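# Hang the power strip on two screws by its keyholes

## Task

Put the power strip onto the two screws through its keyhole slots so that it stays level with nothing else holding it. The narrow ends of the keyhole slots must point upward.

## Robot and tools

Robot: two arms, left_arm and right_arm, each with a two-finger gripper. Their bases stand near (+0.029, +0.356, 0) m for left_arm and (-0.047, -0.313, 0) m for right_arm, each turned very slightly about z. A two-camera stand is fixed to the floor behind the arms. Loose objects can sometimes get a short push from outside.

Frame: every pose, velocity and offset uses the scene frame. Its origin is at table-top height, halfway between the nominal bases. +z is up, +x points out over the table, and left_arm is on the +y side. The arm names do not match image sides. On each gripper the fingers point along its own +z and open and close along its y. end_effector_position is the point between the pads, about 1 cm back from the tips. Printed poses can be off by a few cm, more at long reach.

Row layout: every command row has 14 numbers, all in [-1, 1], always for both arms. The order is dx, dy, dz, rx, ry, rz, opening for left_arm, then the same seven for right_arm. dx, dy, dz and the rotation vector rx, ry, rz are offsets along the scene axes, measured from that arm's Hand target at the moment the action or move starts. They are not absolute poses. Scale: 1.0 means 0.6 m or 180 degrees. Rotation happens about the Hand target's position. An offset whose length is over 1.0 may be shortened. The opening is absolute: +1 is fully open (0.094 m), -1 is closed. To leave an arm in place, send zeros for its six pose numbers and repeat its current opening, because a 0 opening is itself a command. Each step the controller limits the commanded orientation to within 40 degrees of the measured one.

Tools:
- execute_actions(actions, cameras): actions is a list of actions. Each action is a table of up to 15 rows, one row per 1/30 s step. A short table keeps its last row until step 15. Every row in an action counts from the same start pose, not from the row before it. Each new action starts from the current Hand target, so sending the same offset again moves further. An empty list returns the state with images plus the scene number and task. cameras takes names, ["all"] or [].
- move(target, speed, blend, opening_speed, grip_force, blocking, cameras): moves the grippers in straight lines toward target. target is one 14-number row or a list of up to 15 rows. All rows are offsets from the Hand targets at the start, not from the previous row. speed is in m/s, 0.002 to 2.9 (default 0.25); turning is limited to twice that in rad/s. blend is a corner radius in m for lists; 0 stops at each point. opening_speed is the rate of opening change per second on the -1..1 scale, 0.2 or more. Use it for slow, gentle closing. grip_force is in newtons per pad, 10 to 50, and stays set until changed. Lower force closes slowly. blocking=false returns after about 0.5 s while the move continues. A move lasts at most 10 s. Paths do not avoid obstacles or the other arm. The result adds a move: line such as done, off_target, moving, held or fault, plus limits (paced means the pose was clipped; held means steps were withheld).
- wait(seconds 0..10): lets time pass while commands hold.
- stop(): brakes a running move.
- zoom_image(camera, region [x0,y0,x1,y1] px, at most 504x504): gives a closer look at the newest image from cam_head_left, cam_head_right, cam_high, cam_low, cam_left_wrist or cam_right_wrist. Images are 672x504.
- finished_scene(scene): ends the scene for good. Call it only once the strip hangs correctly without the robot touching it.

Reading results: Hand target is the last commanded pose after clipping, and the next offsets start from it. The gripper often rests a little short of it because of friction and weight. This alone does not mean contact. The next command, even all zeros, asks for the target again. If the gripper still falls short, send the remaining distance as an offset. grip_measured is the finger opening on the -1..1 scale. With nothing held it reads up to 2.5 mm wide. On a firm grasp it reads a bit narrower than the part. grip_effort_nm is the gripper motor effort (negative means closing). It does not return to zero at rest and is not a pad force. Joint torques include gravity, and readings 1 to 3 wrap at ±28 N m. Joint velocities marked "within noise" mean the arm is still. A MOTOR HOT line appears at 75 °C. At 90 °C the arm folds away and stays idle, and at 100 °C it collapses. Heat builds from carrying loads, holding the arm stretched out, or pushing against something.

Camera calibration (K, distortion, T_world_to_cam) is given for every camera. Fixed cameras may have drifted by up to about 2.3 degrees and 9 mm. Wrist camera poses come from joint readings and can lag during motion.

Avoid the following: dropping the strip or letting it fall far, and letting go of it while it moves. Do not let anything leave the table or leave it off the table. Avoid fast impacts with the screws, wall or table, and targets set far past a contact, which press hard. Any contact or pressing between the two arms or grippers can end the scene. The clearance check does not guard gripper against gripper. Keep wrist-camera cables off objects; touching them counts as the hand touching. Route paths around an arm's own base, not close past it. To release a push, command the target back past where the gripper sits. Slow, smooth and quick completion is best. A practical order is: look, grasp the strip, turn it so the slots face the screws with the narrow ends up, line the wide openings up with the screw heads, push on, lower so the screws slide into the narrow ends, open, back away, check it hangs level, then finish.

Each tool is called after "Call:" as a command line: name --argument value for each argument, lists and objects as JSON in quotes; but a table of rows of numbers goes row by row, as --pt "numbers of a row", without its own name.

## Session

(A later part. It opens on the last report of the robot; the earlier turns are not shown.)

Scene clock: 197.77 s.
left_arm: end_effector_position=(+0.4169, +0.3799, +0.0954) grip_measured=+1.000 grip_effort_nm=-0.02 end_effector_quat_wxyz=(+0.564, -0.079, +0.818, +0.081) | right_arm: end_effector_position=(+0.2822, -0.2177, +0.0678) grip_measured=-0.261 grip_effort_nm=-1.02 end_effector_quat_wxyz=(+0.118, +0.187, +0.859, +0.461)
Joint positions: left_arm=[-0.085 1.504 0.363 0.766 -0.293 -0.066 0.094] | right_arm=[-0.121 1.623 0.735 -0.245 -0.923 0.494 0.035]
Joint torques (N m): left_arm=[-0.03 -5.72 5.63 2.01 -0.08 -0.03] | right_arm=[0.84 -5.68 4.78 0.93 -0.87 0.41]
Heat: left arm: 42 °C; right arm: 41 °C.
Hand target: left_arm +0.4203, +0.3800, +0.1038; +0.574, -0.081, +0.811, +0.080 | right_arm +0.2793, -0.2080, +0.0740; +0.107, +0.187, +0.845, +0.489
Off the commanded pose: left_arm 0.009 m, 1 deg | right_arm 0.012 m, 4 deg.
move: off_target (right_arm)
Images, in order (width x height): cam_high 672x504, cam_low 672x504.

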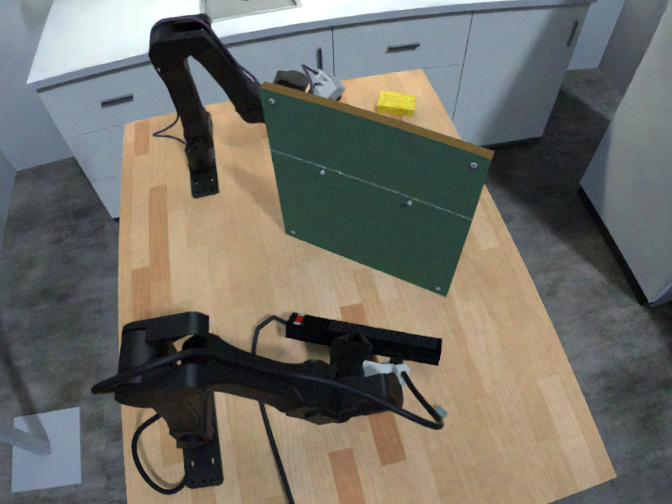

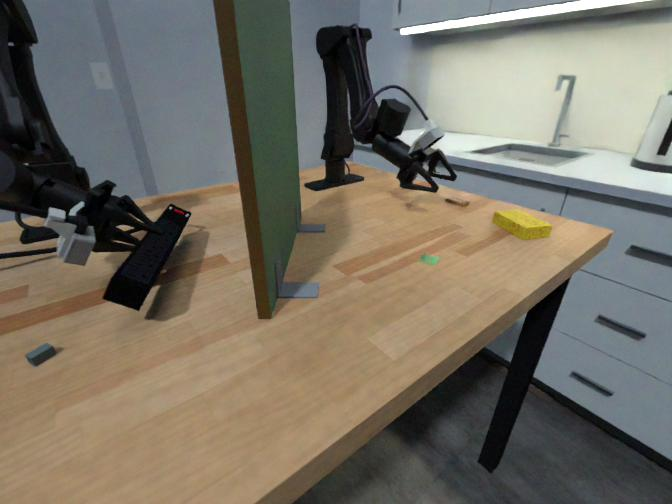

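Call:
move --target '[0,0,0,0,0,0,1,0,0,-0.043,0,0,0,-0.5]' --speed 0.08 --cameras '["cam_low"]'

Call:
zoom_image --camera "cam_low" --region '[0, 120, 250, 320]'

Scene clock: 202.47 s.
left_arm: end_effector_position=(+0.4169, +0.3799, +0.0954) grip_measured=+1.000 grip_effort_nm=-0.02 end_effector_quat_wxyz=(+0.564, -0.079, +0.818, +0.081) | right_arm: end_effector_position=(+0.2805, -0.2175, +0.0414) grip_measured=-0.261 grip_effort_nm=-1.02 end_effector_quat_wxyz=(+0.113, +0.192, +0.859, +0.462)
Joint positions: left_arm=[-0.085 1.504 0.363 0.766 -0.293 -0.066 0.094] | right_arm=[-0.121 1.7 0.686 -0.126 -0.923 0.502 0.035]
Joint torques (N m): left_arm=[-0.01 -5.75 5.63 2 -0.08 -0.02] | right_arm=[0.96 -5.74 4.23 0.98 -0.86 0.32]
Heat: left arm: 42 °C; right arm: 41 °C.
Hand target: left_arm +0.4203, +0.3800, +0.1038; +0.574, -0.081, +0.811, +0.080 | right_arm +0.2793, -0.2080, +0.0482; +0.107, +0.187, +0.845, +0.489
Off the commanded pose: left_arm 0.009 m, 1 deg | right_arm 0.012 m, 4 deg.
move: off_target (right_arm)
Images, in order (width x height): cam_low 672x504.

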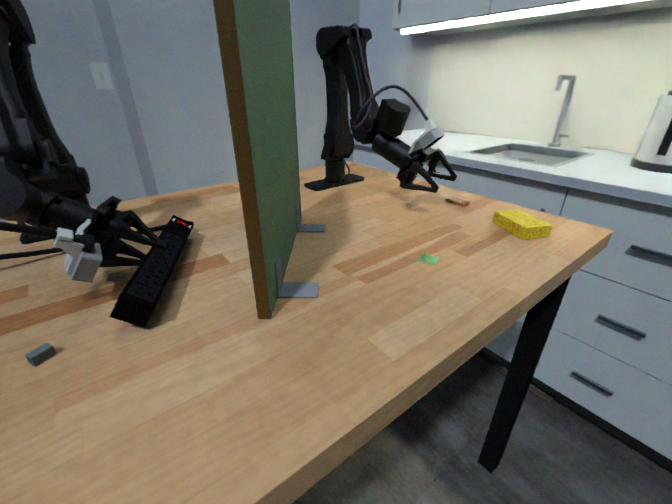

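Scaled by 2.016.

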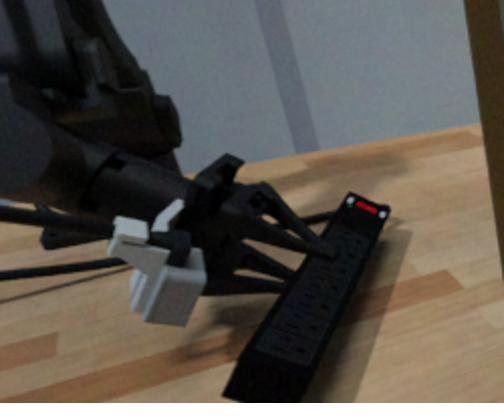

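Call:
move --pt "0 0 0 0 0 0 1 0 0 -0.013 0 0 0 -0.5" --pt "0 0 0 0 0 0 1 0 0 -0.013 0 0 0 0.0" --pt "0 0 0 0 0 0 1 -0.06 -0.13 0.07 0 0 0 0.0" --pt "0 0 0 0 0 0 1 -0.06 -0.13 0.3 0 0 0 0.0" --speed 0.1 --opening_speed 0.4 --cameras '["cam_low","cam_high","cam_head_left","cam_head_right","cam_right_wrist"]'

Call:
zoom_image --camera "cam_low" --region '[0, 120, 250, 320]'

Scene clock: 214.40 s.
left_arm: end_effector_position=(+0.4169, +0.3799, +0.0954) grip_measured=+1.000 grip_effort_nm=-0.02 end_effector_quat_wxyz=(+0.564, -0.079, +0.818, +0.081) | right_arm: end_effector_position=(+0.2393, -0.2853, +0.2082) grip_measured=-0.003 grip_effort_nm=0.15 end_effector_quat_wxyz=(+0.073, +0.208, +0.847, +0.485)
Joint positions: left_arm=[-0.085 1.504 0.363 0.766 -0.293 -0.066 0.094] | right_arm=[-0.436 1.542 1.258 -1.417 -1.019 -0.061 0.047]
Joint torques (N m): left_arm=[-0.01 -5.74 5.63 2 -0.07 -0.02] | right_arm=[-0.32 -7.62 8.7 -0.17 -0.67 -0.18]
Heat: left arm: 42 °C; right arm: 40 °C.
Hand target: left_arm +0.4203, +0.3800, +0.1038; +0.574, -0.081, +0.811, +0.080 | right_arm +0.2434, -0.2860, +0.2282; +0.107, +0.187, +0.845, +0.489
Off the commanded pose: left_arm 0.009 m, 1 deg | right_arm 0.021 m, 5 deg.
move: off_target (right_arm); target 2's new opening was sent with right_arm's hand 0.010 m and 3 deg from that target
camera_calibration:
cam_right_wrist: T_world_to_cam=[[-0.262633, -0.480584, -0.836698, 0.0963762], [-0.958982, 0.034152, 0.2814, 0.219939], [-0.106662, 0.876284, -0.469841, 0.467729], [0, 0, 0, 1]] pos_world=[0.286118, -0.371058, 0.238505]
Images, in order (width x height): cam_head_left 672x504, cam_head_right 672x504, cam_high 672x504, cam_low 672x504, cam_right_wrist 672x504.

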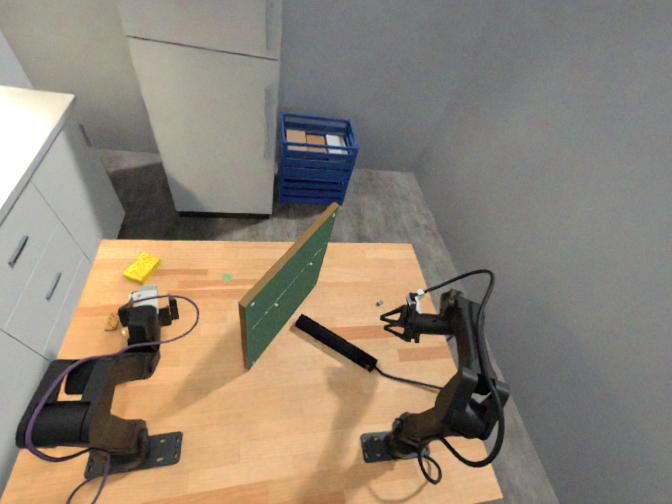

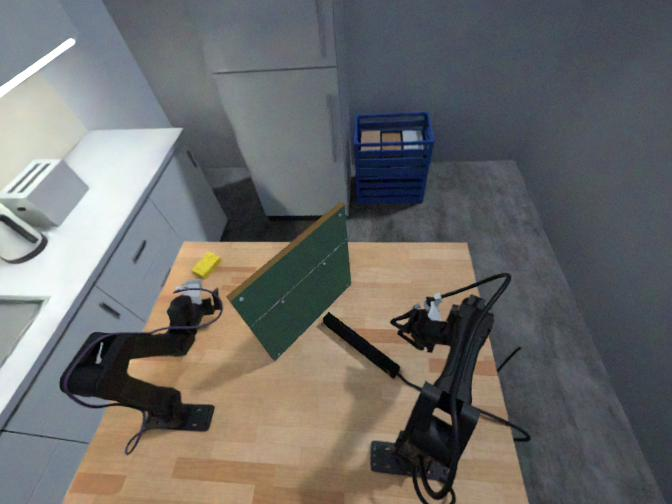

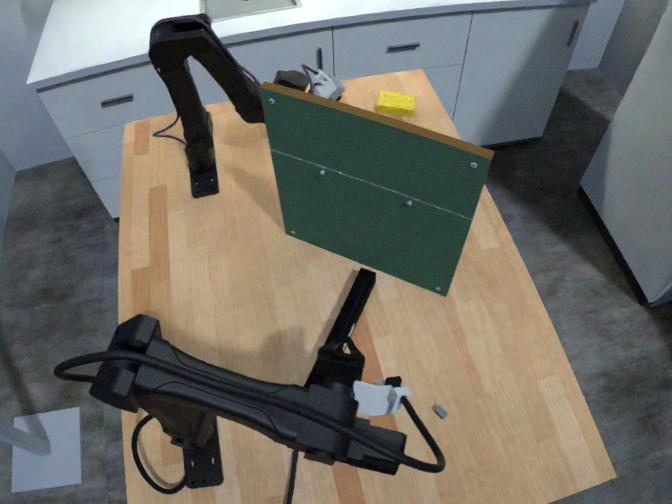

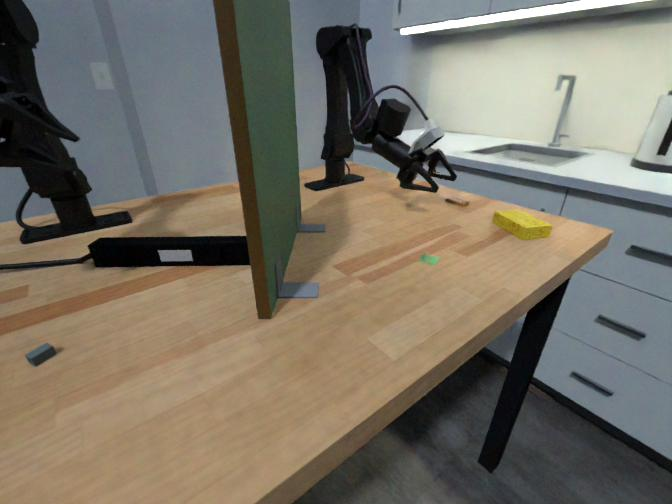

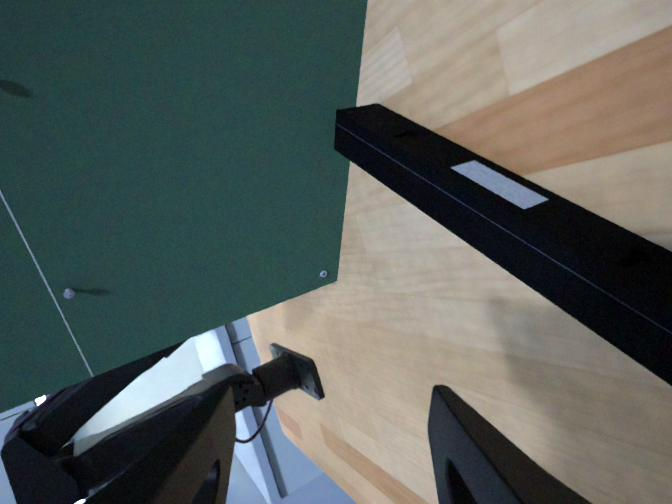

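Scaled by 2.016.

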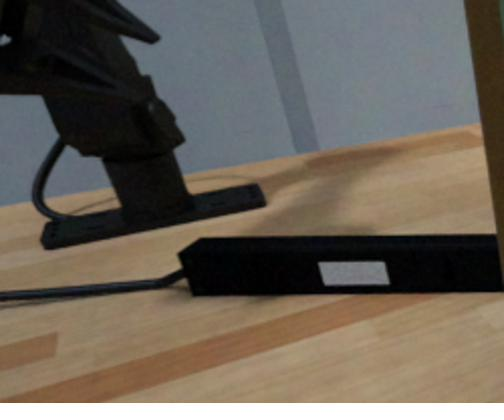

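Call:
move --pt "0 0 0 0 0 0 1 -0.114 0.273 -0.06 -0.345 -0.01 0.266 -1" --pt "0 0 0 0 0 0 1 -0.114 0.273 -0.285 -0.345 -0.01 0.266 -1" --speed 0.25 --cameras '["cam_high","cam_head_left","cam_low","cam_right_wrist"]'

Scene clock: 251.40 s.
left_arm: end_effector_position=(+0.4169, +0.3799, +0.0954) grip_measured=+1.000 grip_effort_nm=-0.02 end_effector_quat_wxyz=(+0.564, -0.079, +0.818, +0.081) | right_arm: end_effector_position=(+0.1724, -0.1219, +0.0608) grip_measured=-0.972 grip_effort_nm=-1.02 end_effector_quat_wxyz=(-0.005, -0.246, +0.969, +0.003)
Joint positions: left_arm=[-0.085 1.504 0.363 0.766 -0.293 -0.066 0.094] | right_arm=[0.74 1.686 1.167 -1.057 -0.01 0.209 0.001]
Joint torques (N m): left_arm=[-0.01 -5.78 5.64 2 -0.08 -0.02] | right_arm=[0.16 -6.09 5.23 0.24 0.09 0.07]
Heat: left arm: 42 °C; right arm: 42 °C.
Hand target: left_arm +0.4203, +0.3800, +0.1038; +0.574, -0.081, +0.811, +0.080 | right_arm +0.1750, -0.1223, +0.0572; +0.001, -0.242, +0.970, -0.001
Off the commanded pose: left_arm 0.009 m, 1 deg | right_arm 0.004 m, 1 deg.
move: done
camera_calibration:
cam_right_wrist: T_world_to_cam=[[0.5053, -0.86269, 0.0209401, -0.19703], [-0.780548, -0.44657, 0.437403, 0.0928427], [-0.367992, -0.237364, -0.899022, 0.183634], [0, 0, 0, 1]] pos_world=[0.239603, -0.0849269, 0.128608]
Images, in order (width x height): cam_head_left 672x504, cam_high 672x504, cam_low 672x504, cam_right_wrist 672x504.

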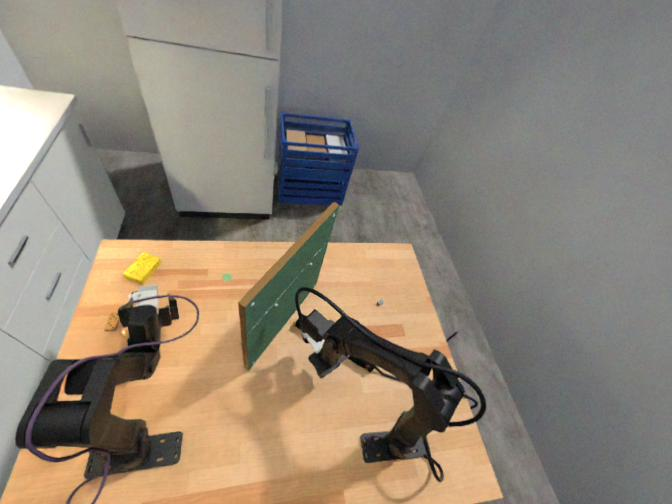

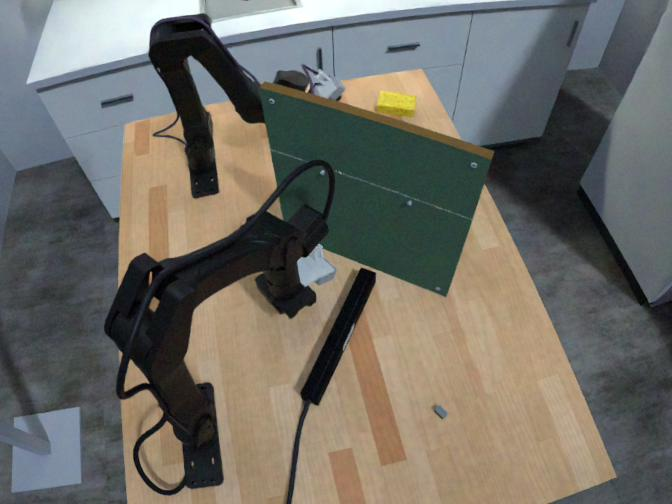

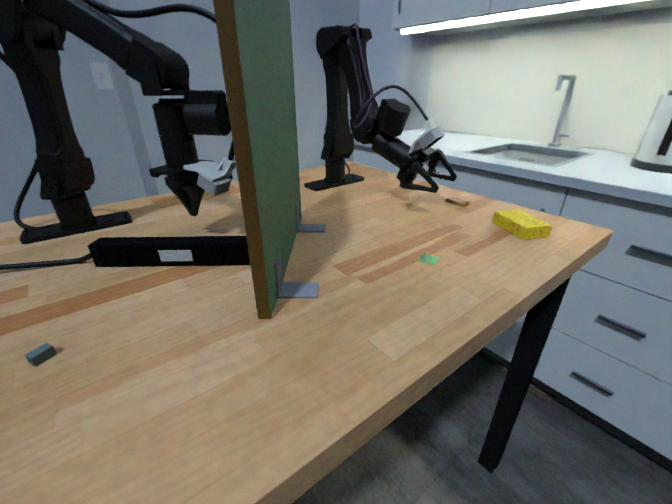

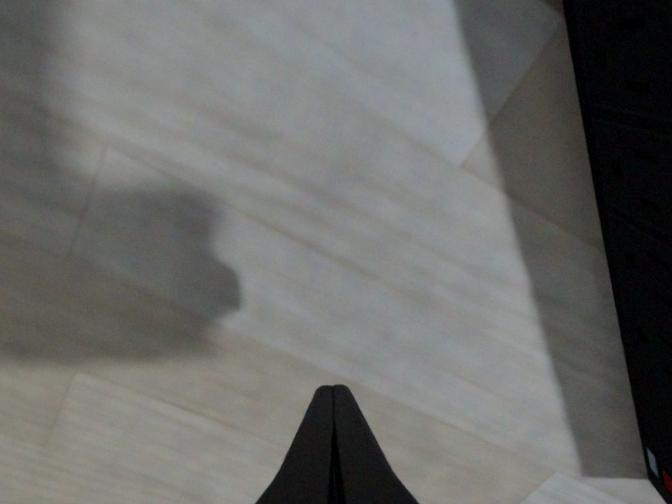

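Call:
move --target '[0,0,0,0,0,0,1,0.16,-0.108,-0.016,0,0,0,-1]' --speed 0.07 --cameras '["cam_high","cam_low","cam_head_left"]'

Call:
zoom_image --camera "cam_low" --region '[0, 150, 250, 300]'

Scene clock: 268.97 s.
left_arm: end_effector_position=(+0.4169, +0.3799, +0.0954) grip_measured=+1.000 grip_effort_nm=-0.02 end_effector_quat_wxyz=(+0.564, -0.079, +0.818, +0.081) | right_arm: end_effector_position=(+0.2570, -0.1898, +0.0426) grip_measured=-0.972 grip_effort_nm=-1.03 end_effector_quat_wxyz=(-0.017, -0.238, +0.971, +0.001)
Joint positions: left_arm=[-0.085 1.504 0.363 0.766 -0.293 -0.066 0.094] | right_arm=[0.412 1.867 1.312 -1.049 -0.007 -0.103 0.001]
Joint torques (N m): left_arm=[-0.02 -5.75 5.65 1.99 -0.07 -0.01] | right_arm=[-0.24 -6.89 8.65 0.08 0.1 -0.11]
Heat: left arm: 42 °C; right arm: 40 °C.
Hand target: left_arm +0.4203, +0.3800, +0.1038; +0.574, -0.081, +0.811, +0.080 | right_arm +0.2710, -0.1870, +0.0477; +0.001, -0.242, +0.970, -0.001
Off the commanded pose: left_arm 0.009 m, 1 deg | right_arm 0.015 m, 2 deg.
move: off_target (right_arm)
Images, in order (width x height): cam_head_left 672x504, cam_high 672x504, cam_low 672x504.

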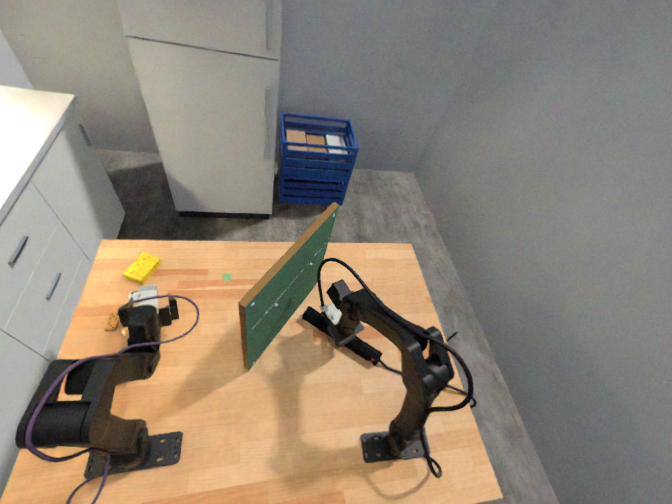

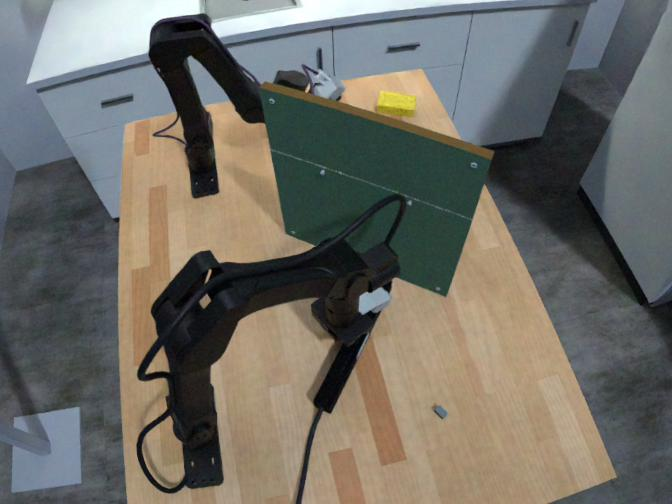

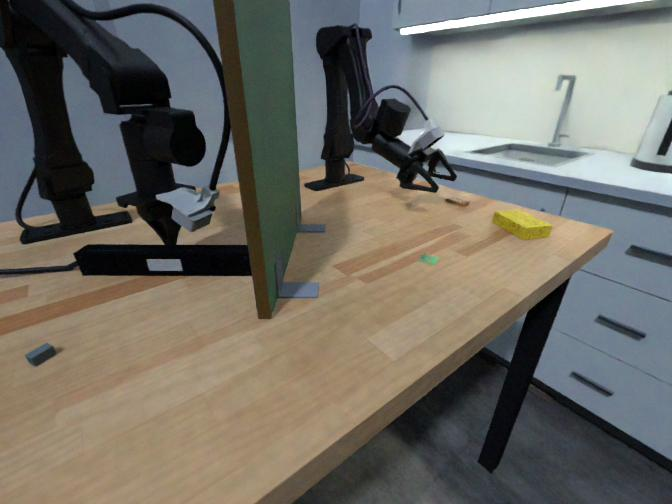

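Scaled by 2.016.

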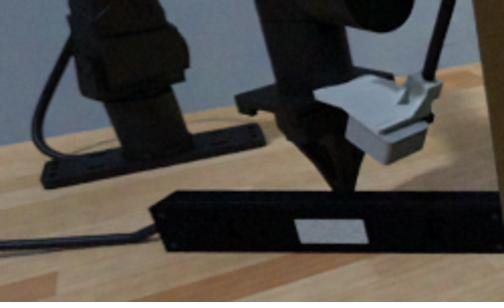

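Call:
move --pt "0 0 0 0 0 0 1 -0.05 0.033 0.01 0 0 0 -1" --pt "0 0 0 0 0 0 1 -0.05 0.033 0.187 0 0 0 -1" --pt "0 0 0 0 0 0 1 0.015 -0.032 0.187 0 0 0.144 1" --speed 0.25 --blend '[0.005,0.02,0]' --cameras '["cam_right_wrist"]'

Scene clock: 286.43 s.
left_arm: end_effector_position=(+0.4169, +0.3799, +0.0954) grip_measured=+1.000 grip_effort_nm=-0.02 end_effector_quat_wxyz=(+0.564, -0.079, +0.818, +0.081) | right_arm: end_effector_position=(+0.2729, -0.2072, +0.1536) grip_measured=+0.997 grip_effort_nm=0.15 end_effector_quat_wxyz=(-0.009, -0.450, +0.893, +0.002)
Joint positions: left_arm=[-0.085 1.504 0.363 0.766 -0.293 -0.066 0.094] | right_arm=[0.35 1.845 1.729 -1.473 -0.001 -0.617 0.094]
Joint torques (N m): left_arm=[-0.03 -5.75 5.67 2 -0.08 -0.02] | right_arm=[-0.36 -7.02 8.88 -0.04 0.05 -0.11]
Heat: left arm: 42 °C; right arm: 41 °C.
Hand target: left_arm +0.4203, +0.3800, +0.1038; +0.574, -0.081, +0.811, +0.080 | right_arm +0.2800, -0.2064, +0.1597; +0.000, -0.453, +0.891, +0.000
Off the commanded pose: left_arm 0.009 m, 1 deg | right_arm 0.010 m, 1 deg.
move: done
camera_calibration:
cam_right_wrist: T_world_to_cam=[[0.82207, -0.569076, 0.0188231, -0.348665], [-0.517079, -0.732299, 0.443133, -0.0394841], [-0.238392, -0.374019, -0.896258, 0.21961], [0, 0, 0, 1]] pos_world=[0.318564, -0.145193, 0.220887]
Images, in order (width x height): cam_right_wrist 672x504.

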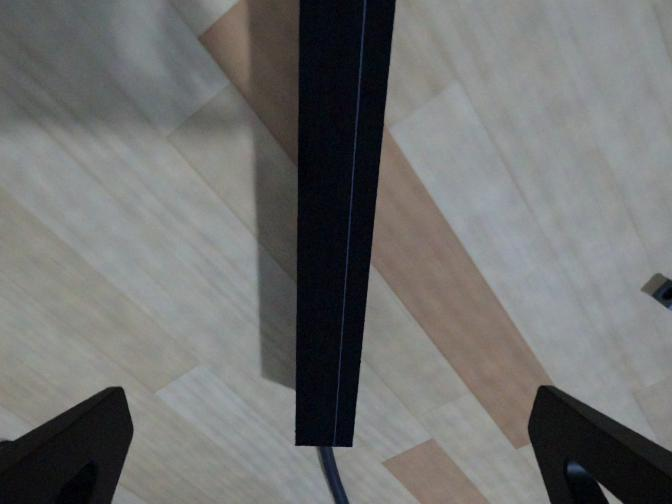

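Call:
move --pt "0 0 0 0 0 0 1 0.006 0.004 -0.182 0 0 0 1" --pt "0 0 0 0 0 0 1 0.006 0.004 -0.182 0 0 0 -0.5" --pt "0 0 0 0 0 0 1 0.006 0.004 -0.05 0 0 0 -0.5" --pt "0 0 0 0 0 0 1 0.01 0.03 0 0.433 0.112 -0.37 -0.5" --speed 0.3 --opening_speed 1.5 --blend '[0,0,0.02,0]' --cameras '["cam_low","cam_high"]'

Call:
zoom_image --camera "cam_low" --region '[0, 80, 250, 280]'

Scene clock: 302.57 s.
left_arm: end_effector_position=(+0.4169, +0.3799, +0.0954) grip_measured=+1.000 grip_effort_nm=-0.02 end_effector_quat_wxyz=(+0.564, -0.079, +0.818, +0.081) | right_arm: end_effector_position=(+0.2880, -0.1909, +0.1503) grip_measured=-0.497 grip_effort_nm=-0.14 end_effector_quat_wxyz=(+0.112, +0.190, +0.775, +0.592)
Joint positions: left_arm=[-0.085 1.504 0.363 0.766 -0.293 -0.066 0.094] | right_arm=[-0.104 1.499 0.707 0.008 -1.171 0.881 0.024]
Joint torques (N m): left_arm=[-0.03 -5.74 5.63 2 -0.08 -0.01] | right_arm=[0.57 -7.76 4.93 1.17 -0.34 -0.04]
Heat: left arm: 42 °C; right arm: 41 °C.
Hand target: left_arm +0.4203, +0.3800, +0.1038; +0.574, -0.081, +0.811, +0.080 | right_arm +0.2860, -0.1883, +0.1598; +0.132, +0.172, +0.775, +0.594
Off the commanded pose: left_arm 0.009 m, 1 deg | right_arm 0.010 m, 3 deg.
move: off_target (right_arm)
Images, in order (width x height): cam_high 672x504, cam_low 672x504.

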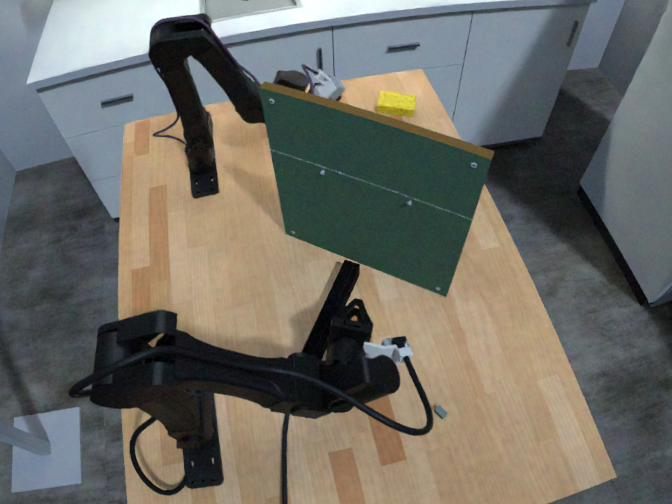

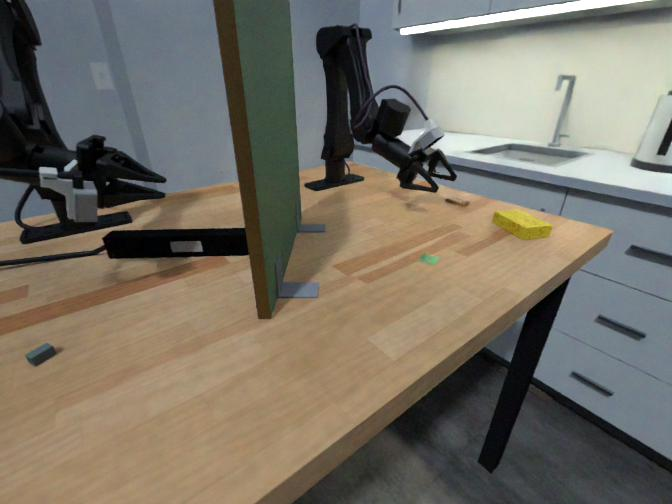

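Scaled by 2.016.

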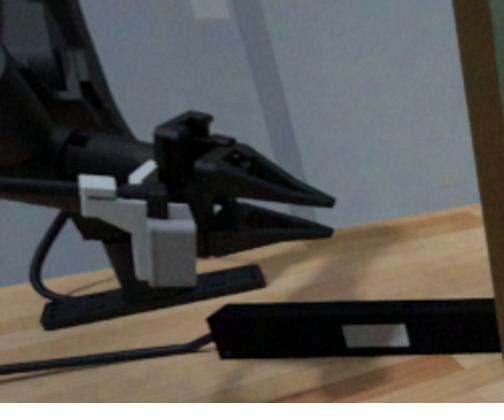

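Call:
move --target '[0,0,0,0,0,0,1,-0.045,0.01,0.02,-0.433,-0.112,0.37,1]' --speed 0.35 --cameras '["cam_right_wrist"]'

Scene clock: 310.93 s.
left_arm: end_effector_position=(+0.4169, +0.3799, +0.0954) grip_measured=+1.000 grip_effort_nm=-0.02 end_effector_quat_wxyz=(+0.564, -0.079, +0.818, +0.081) | right_arm: end_effector_position=(+0.2524, -0.1840, +0.1654) grip_measured=+0.997 grip_effort_nm=0.14 end_effector_quat_wxyz=(-0.009, -0.448, +0.894, +0.004)
Joint positions: left_arm=[-0.085 1.504 0.363 0.766 -0.293 -0.066 0.094] | right_arm=[0.434 1.808 1.73 -1.511 -0.006 -0.529 0.094]
Joint torques (N m): left_arm=[-0.01 -5.79 5.63 2 -0.08 -0.03] | right_arm=[0.09 -6.87 8.91 -0.06 0.02 -0.11]
Heat: left arm: 42 °C; right arm: 41 °C.
Hand target: left_arm +0.4203, +0.3800, +0.1038; +0.574, -0.081, +0.811, +0.080 | right_arm +0.2590, -0.1822, +0.1718; +0.001, -0.454, +0.891, +0.000
Off the commanded pose: left_arm 0.009 m, 1 deg | right_arm 0.009 m, 1 deg.
move: done
camera_calibration:
cam_right_wrist: T_world_to_cam=[[0.820119, -0.571992, 0.0151637, -0.318283], [-0.518617, -0.731872, 0.442041, -0.037579], [-0.241746, -0.370391, -0.896867, 0.235544], [0, 0, 0, 1]] pos_world=[0.298483, -0.122315, 0.232689]
Images, in order (width x height): cam_right_wrist 672x504.

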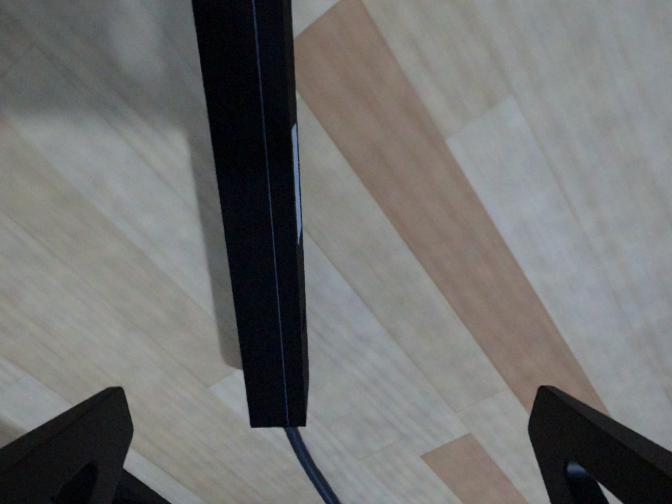

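Call:
move --pt "0 0 0 0 0 0 1 -0.034 0.042 -0.224 0 0 0.011 1" --pt "0 0 0 0 0 0 1 -0.034 0.042 -0.224 0 0 0.011 -0.5" --pt "0 0 0 0 0 0 1 -0.034 0.042 -0.1 0 0 0.011 -0.5" --pt "0 0 0 0 0 0 1 0.04 -0.02 -0.02 0.433 0.112 -0.37 -0.5" --speed 0.3 --opening_speed 1.5 --blend '[0,0,0.02,0]' --cameras '["cam_low","cam_high"]'

Call:
zoom_image --camera "cam_low" --region '[0, 80, 250, 280]'

Scene clock: 330.50 s.
left_arm: end_effector_position=(+0.4169, +0.3799, +0.0954) grip_measured=+1.000 grip_effort_nm=-0.02 end_effector_quat_wxyz=(+0.564, -0.079, +0.818, +0.081) | right_arm: end_effector_position=(+0.2877, -0.2006, +0.1410) grip_measured=-0.268 grip_effort_nm=-1.02 end_effector_quat_wxyz=(+0.124, +0.190, +0.786, +0.576)
Joint positions: left_arm=[-0.085 1.504 0.363 0.766 -0.293 -0.066 0.094] | right_arm=[-0.13 1.505 0.71 -0.055 -1.15 0.792 0.034]
Joint torques (N m): left_arm=[-0.05 -5.75 5.64 1.99 -0.08 -0.01] | right_arm=[0.98 -8.51 5.29 1.19 -0.73 0.34]
Heat: left arm: 42 °C; right arm: 41 °C.
Hand target: left_arm +0.4203, +0.3800, +0.1038; +0.574, -0.081, +0.811, +0.080 | right_arm +0.2830, -0.1942, +0.1598; +0.132, +0.172, +0.775, +0.594
Off the commanded pose: left_arm 0.009 m, 1 deg | right_arm 0.020 m, 3 deg.
move: off_target (right_arm)
Images, in order (width x height): cam_high 672x504, cam_low 672x504.

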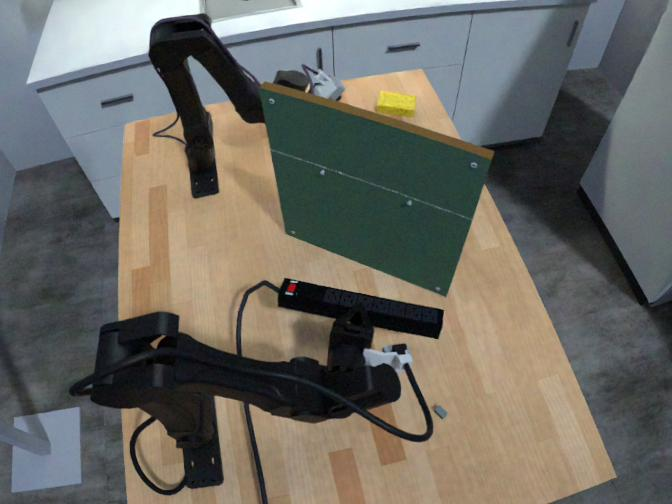

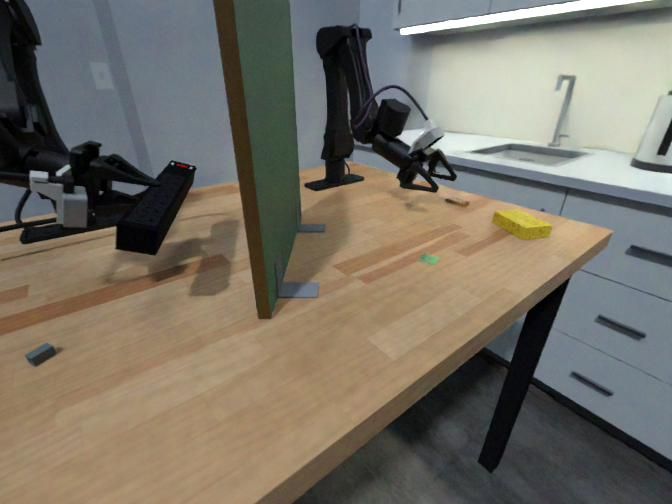

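Scaled by 2.016.

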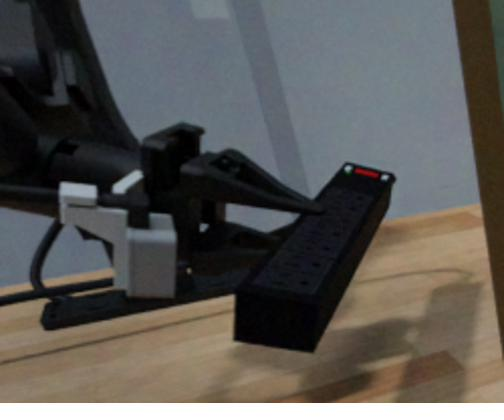

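Call:
move --target '[0,0,0,0,0,0,1,0,0,-0.155,0,0,0,-0.5]' --speed 0.12 --cameras '["cam_low"]'

Call:
zoom_image --camera "cam_low" --region '[0, 120, 250, 320]'

Scene clock: 337.00 s.
left_arm: end_effector_position=(+0.4169, +0.3799, +0.0954) grip_measured=+1.000 grip_effort_nm=-0.02 end_effector_quat_wxyz=(+0.564, -0.079, +0.818, +0.081) | right_arm: end_effector_position=(+0.2878, -0.2006, +0.0627) grip_measured=-0.268 grip_effort_nm=-1.02 end_effector_quat_wxyz=(+0.138, +0.184, +0.783, +0.578)
Joint positions: left_arm=[-0.085 1.504 0.363 0.766 -0.293 -0.066 0.094] | right_arm=[-0.13 1.776 0.545 0.431 -1.15 0.812 0.034]
Joint torques (N m): left_arm=[0.02 -5.71 5.65 2 -0.08 -0.02] | right_arm=[0.68 -5.53 3.59 1.33 -0.66 0.2]
Heat: left arm: 42 °C; right arm: 41 °C.
Hand target: left_arm +0.4203, +0.3800, +0.1038; +0.574, -0.081, +0.811, +0.080 | right_arm +0.2830, -0.1942, +0.0667; +0.132, +0.172, +0.775, +0.594
Off the commanded pose: left_arm 0.009 m, 1 deg | right_arm 0.009 m, 3 deg.
move: off_target (right_arm)
Images, in order (width x height): cam_low 672x504.

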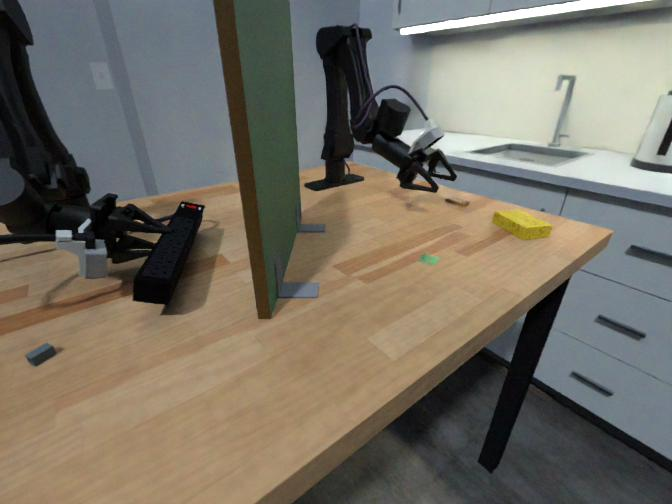

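Scaled by 2.016.

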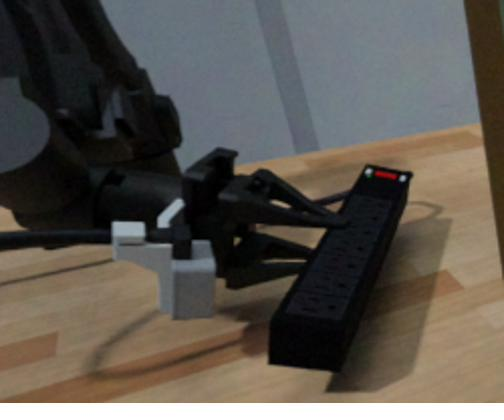

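Call:
move --pt "0 0 0 0 0 0 1 0 0 -0.02 0 0 0 -0.5" --pt "0 0 0 0 0 0 1 0 0 -0.02 0 0 0 0.1" --speed 0.1 --opening_speed 0.4 --cameras '["cam_low"]'

Call:
zoom_image --camera "cam_low" --region '[0, 120, 250, 320]'

Scene clock: 343.30 s.
left_arm: end_effector_position=(+0.4169, +0.3799, +0.0954) grip_measured=+1.000 grip_effort_nm=-0.02 end_effector_quat_wxyz=(+0.564, -0.079, +0.818, +0.081) | right_arm: end_effector_position=(+0.2860, -0.1980, +0.0533) grip_measured=+0.097 grip_effort_nm=0.15 end_effector_quat_wxyz=(+0.130, +0.185, +0.777, +0.587)
Joint positions: left_arm=[-0.085 1.504 0.363 0.766 -0.293 -0.066 0.094] | right_arm=[-0.127 1.834 0.53 0.517 -1.169 0.842 0.052]
Joint torques (N m): left_arm=[-0.03 -5.71 5.64 1.99 -0.07 -0.02] | right_arm=[0.66 -5.63 3.49 1.22 -0.5 -0.03]
Heat: left arm: 42 °C; right arm: 40 °C.
Hand target: left_arm +0.4203, +0.3800, +0.1038; +0.574, -0.081, +0.811, +0.080 | right_arm +0.2831, -0.1943, +0.0548; +0.132, +0.171, +0.775, +0.594
Off the commanded pose: left_arm 0.009 m, 1 deg | right_arm 0.005 m, 2 deg.
move: done; target 2's new opening was sent with right_arm's hand 0.009 m and 3 deg from that target
Images, in order (width x height): cam_low 672x504.

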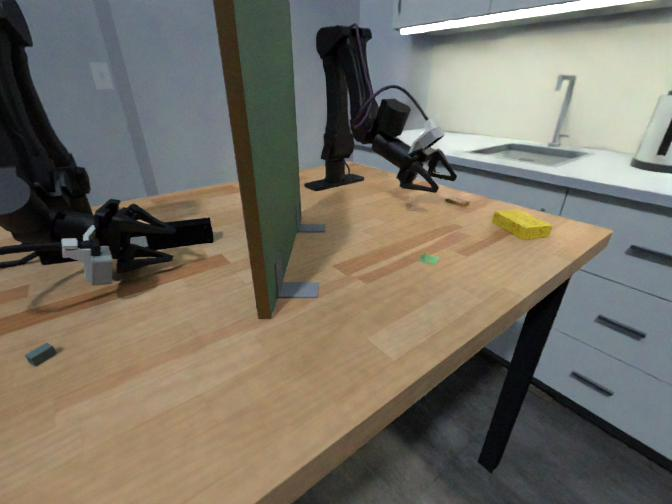

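Scaled by 2.016.

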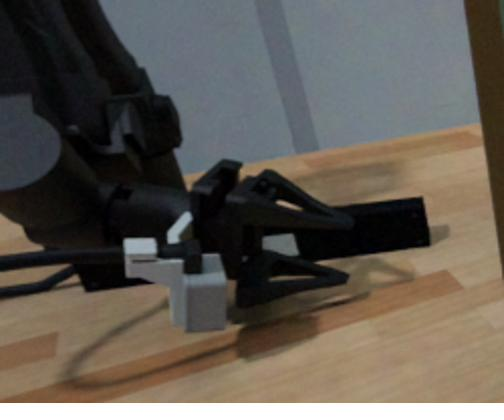

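Call:
move --pt "0 0 0 0 0 0 1 -0.06 -0.13 0.05 0 0 0 0.3" --pt "0 0 0 0 0 0 1 -0.06 -0.13 0.35 0 0 0 0.3" --speed 0.2 --cameras '["cam_low","cam_high","cam_head_left","cam_head_right"]'

Scene clock: 370.43 s.
left_arm: end_effector_position=(+0.4169, +0.3799, +0.0954) grip_measured=+1.000 grip_effort_nm=-0.02 end_effector_quat_wxyz=(+0.564, -0.079, +0.818, +0.081) | right_arm: end_effector_position=(+0.2415, -0.2706, +0.2543) grip_measured=+0.297 grip_effort_nm=0.15 end_effector_quat_wxyz=(+0.114, +0.188, +0.776, +0.591)
Joint positions: left_arm=[-0.085 1.504 0.363 0.766 -0.293 -0.066 0.094] | right_arm=[-0.459 1.529 1.249 -1.513 -1.286 -0.186 0.061]
Joint torques (N m): left_arm=[-0.03 -5.71 5.61 2 -0.07 -0.02] | right_arm=[-0.14 -4.44 8.9 -0.29 -0.56 -0.2]
Heat: left arm: 41 °C; right arm: 39 °C.
Hand target: left_arm +0.4203, +0.3800, +0.1038; +0.574, -0.081, +0.811, +0.080 | right_arm +0.2471, -0.2724, +0.2648; +0.132, +0.172, +0.774, +0.594
Off the commanded pose: left_arm 0.009 m, 1 deg | right_arm 0.012 m, 3 deg.
move: off_target (right_arm)
Images, in order (width x height): cam_head_left 672x504, cam_head_right 672x504, cam_high 672x504, cam_low 672x504.

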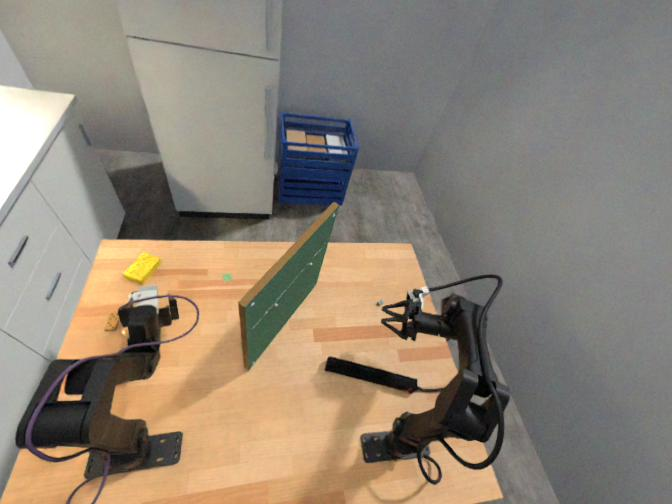

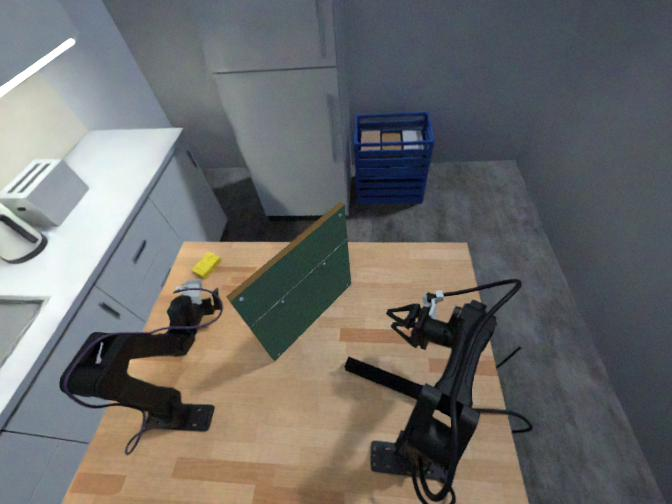

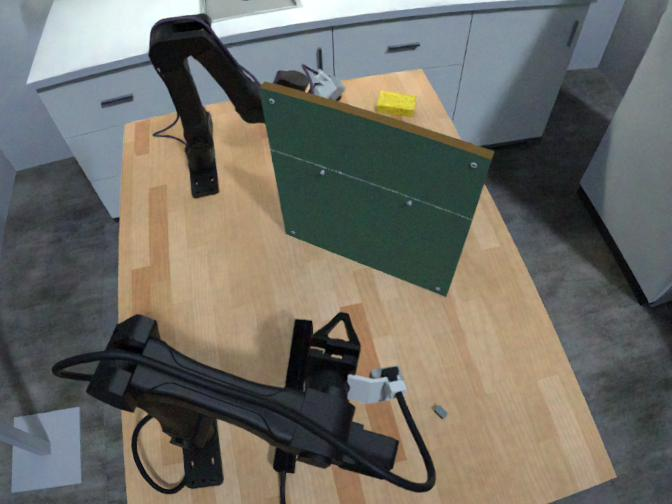

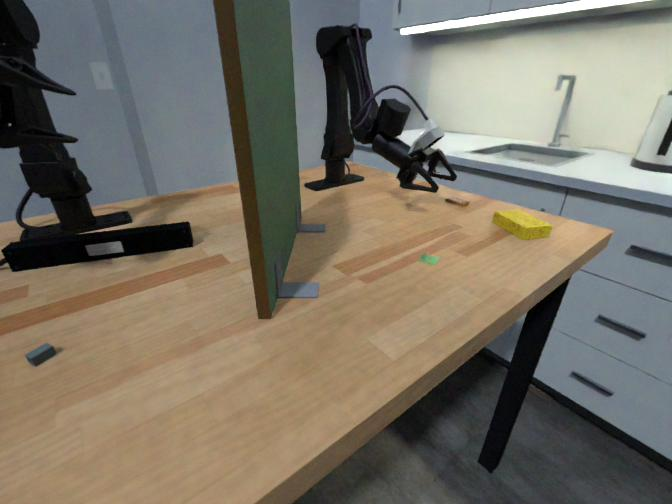

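Call:
move --pt "-0.4 -0.3 0.29 0.107 0.109 -0.31 1 0.1 -0.22 0.05 0 0 0 0.3" --pt "-0.534 -0.467 0.29 0.16 0.163 -0.465 1 0.1 -0.22 0.05 0 0 0 0.3" --pt "-0.5 -0.767 0.26 0.2137 0.2171 -0.62 1 0.1 -0.22 0.05 0 0 0 0.3" --pt "-0.459 -0.867 0.16 0.2137 0.2171 -0.62 1 0.1 -0.22 0.05 0 0 0 0.3" --speed 0.3 --blend '[0.04,0.04,0.03,0]' --cameras '["cam_left_wrist","cam_high","cam_head_left","cam_head_right"]'

Scene clock: 399.23 s.
left_arm: end_effector_position=(+0.1441, -0.1365, +0.1947) grip_measured=+1.000 grip_effort_nm=-0.03 end_effector_quat_wxyz=(+0.123, +0.785, +0.584, -0.166) | right_arm: end_effector_position=(+0.3029, -0.3999, +0.2849) grip_measured=+0.297 grip_effort_nm=0.15 end_effector_quat_wxyz=(+0.218, +0.259, +0.764, +0.549)
Joint positions: left_arm=[-1.271 2.275 2.468 -1.414 0.23 0.559 0.094] | right_arm=[-0.709 1.806 1.7 -1.585 -1.262 -0.177 0.061]
Joint torques (N m): left_arm=[0.42 -11.55 8.72 0.88 0.25 0.05] | right_arm=[-0.61 -6.79 8.9 -0.12 -0.69 -0.03]
Heat: left arm: 41 °C; right arm: 41 °C.
Hand target: left_arm +0.1451, -0.1402, +0.1997; +0.128, +0.785, +0.581, -0.174 | right_arm +0.3071, -0.4044, +0.2947; +0.132, +0.172, +0.775, +0.594
Off the commanded pose: left_arm 0.006 m, 1 deg | right_arm 0.012 m, 15 deg.
joint sent to its limit (right arm) — joint 4 (wrist pitch), lower limit. The joint targets are off in orientation, not in position.
move: off_target (right_arm)
camera_calibration:
cam_left_wrist: T_world_to_cam=[[-0.952574, 0.304169, 0.00921438, 0.178009], [0.304306, 0.952003, 0.0329858, 0.114442], [0.00126114, 0.0342254, -0.999413, 0.2882], [0, 0, 0, 1]] pos_world=[0.134378, -0.172958, 0.282615]
Images, in order (width x height): cam_head_left 672x504, cam_head_right 672x504, cam_high 672x504, cam_left_wrist 672x504.

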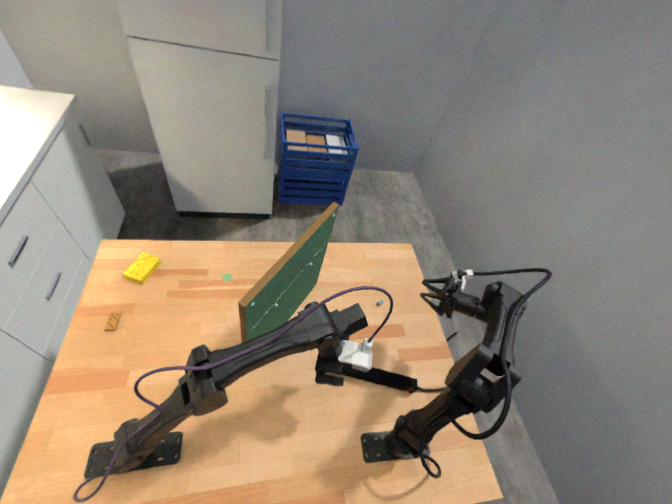

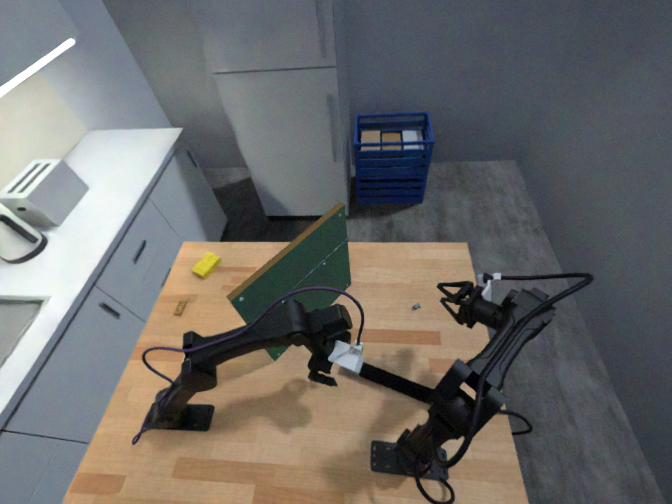

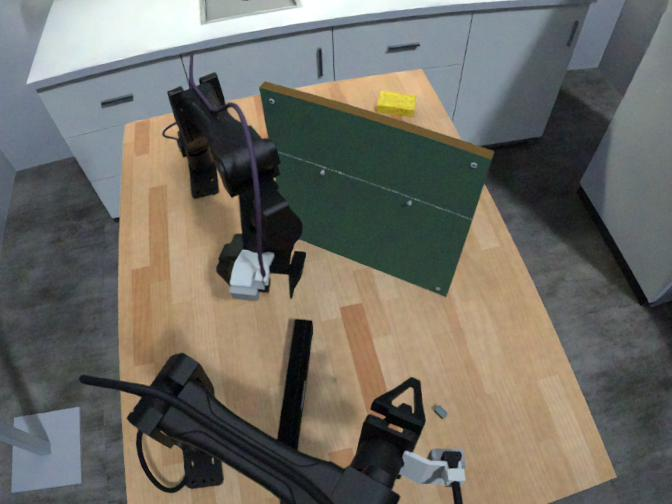

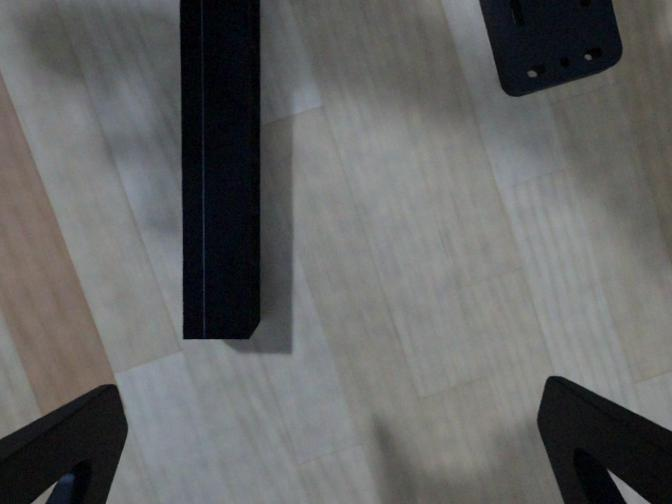

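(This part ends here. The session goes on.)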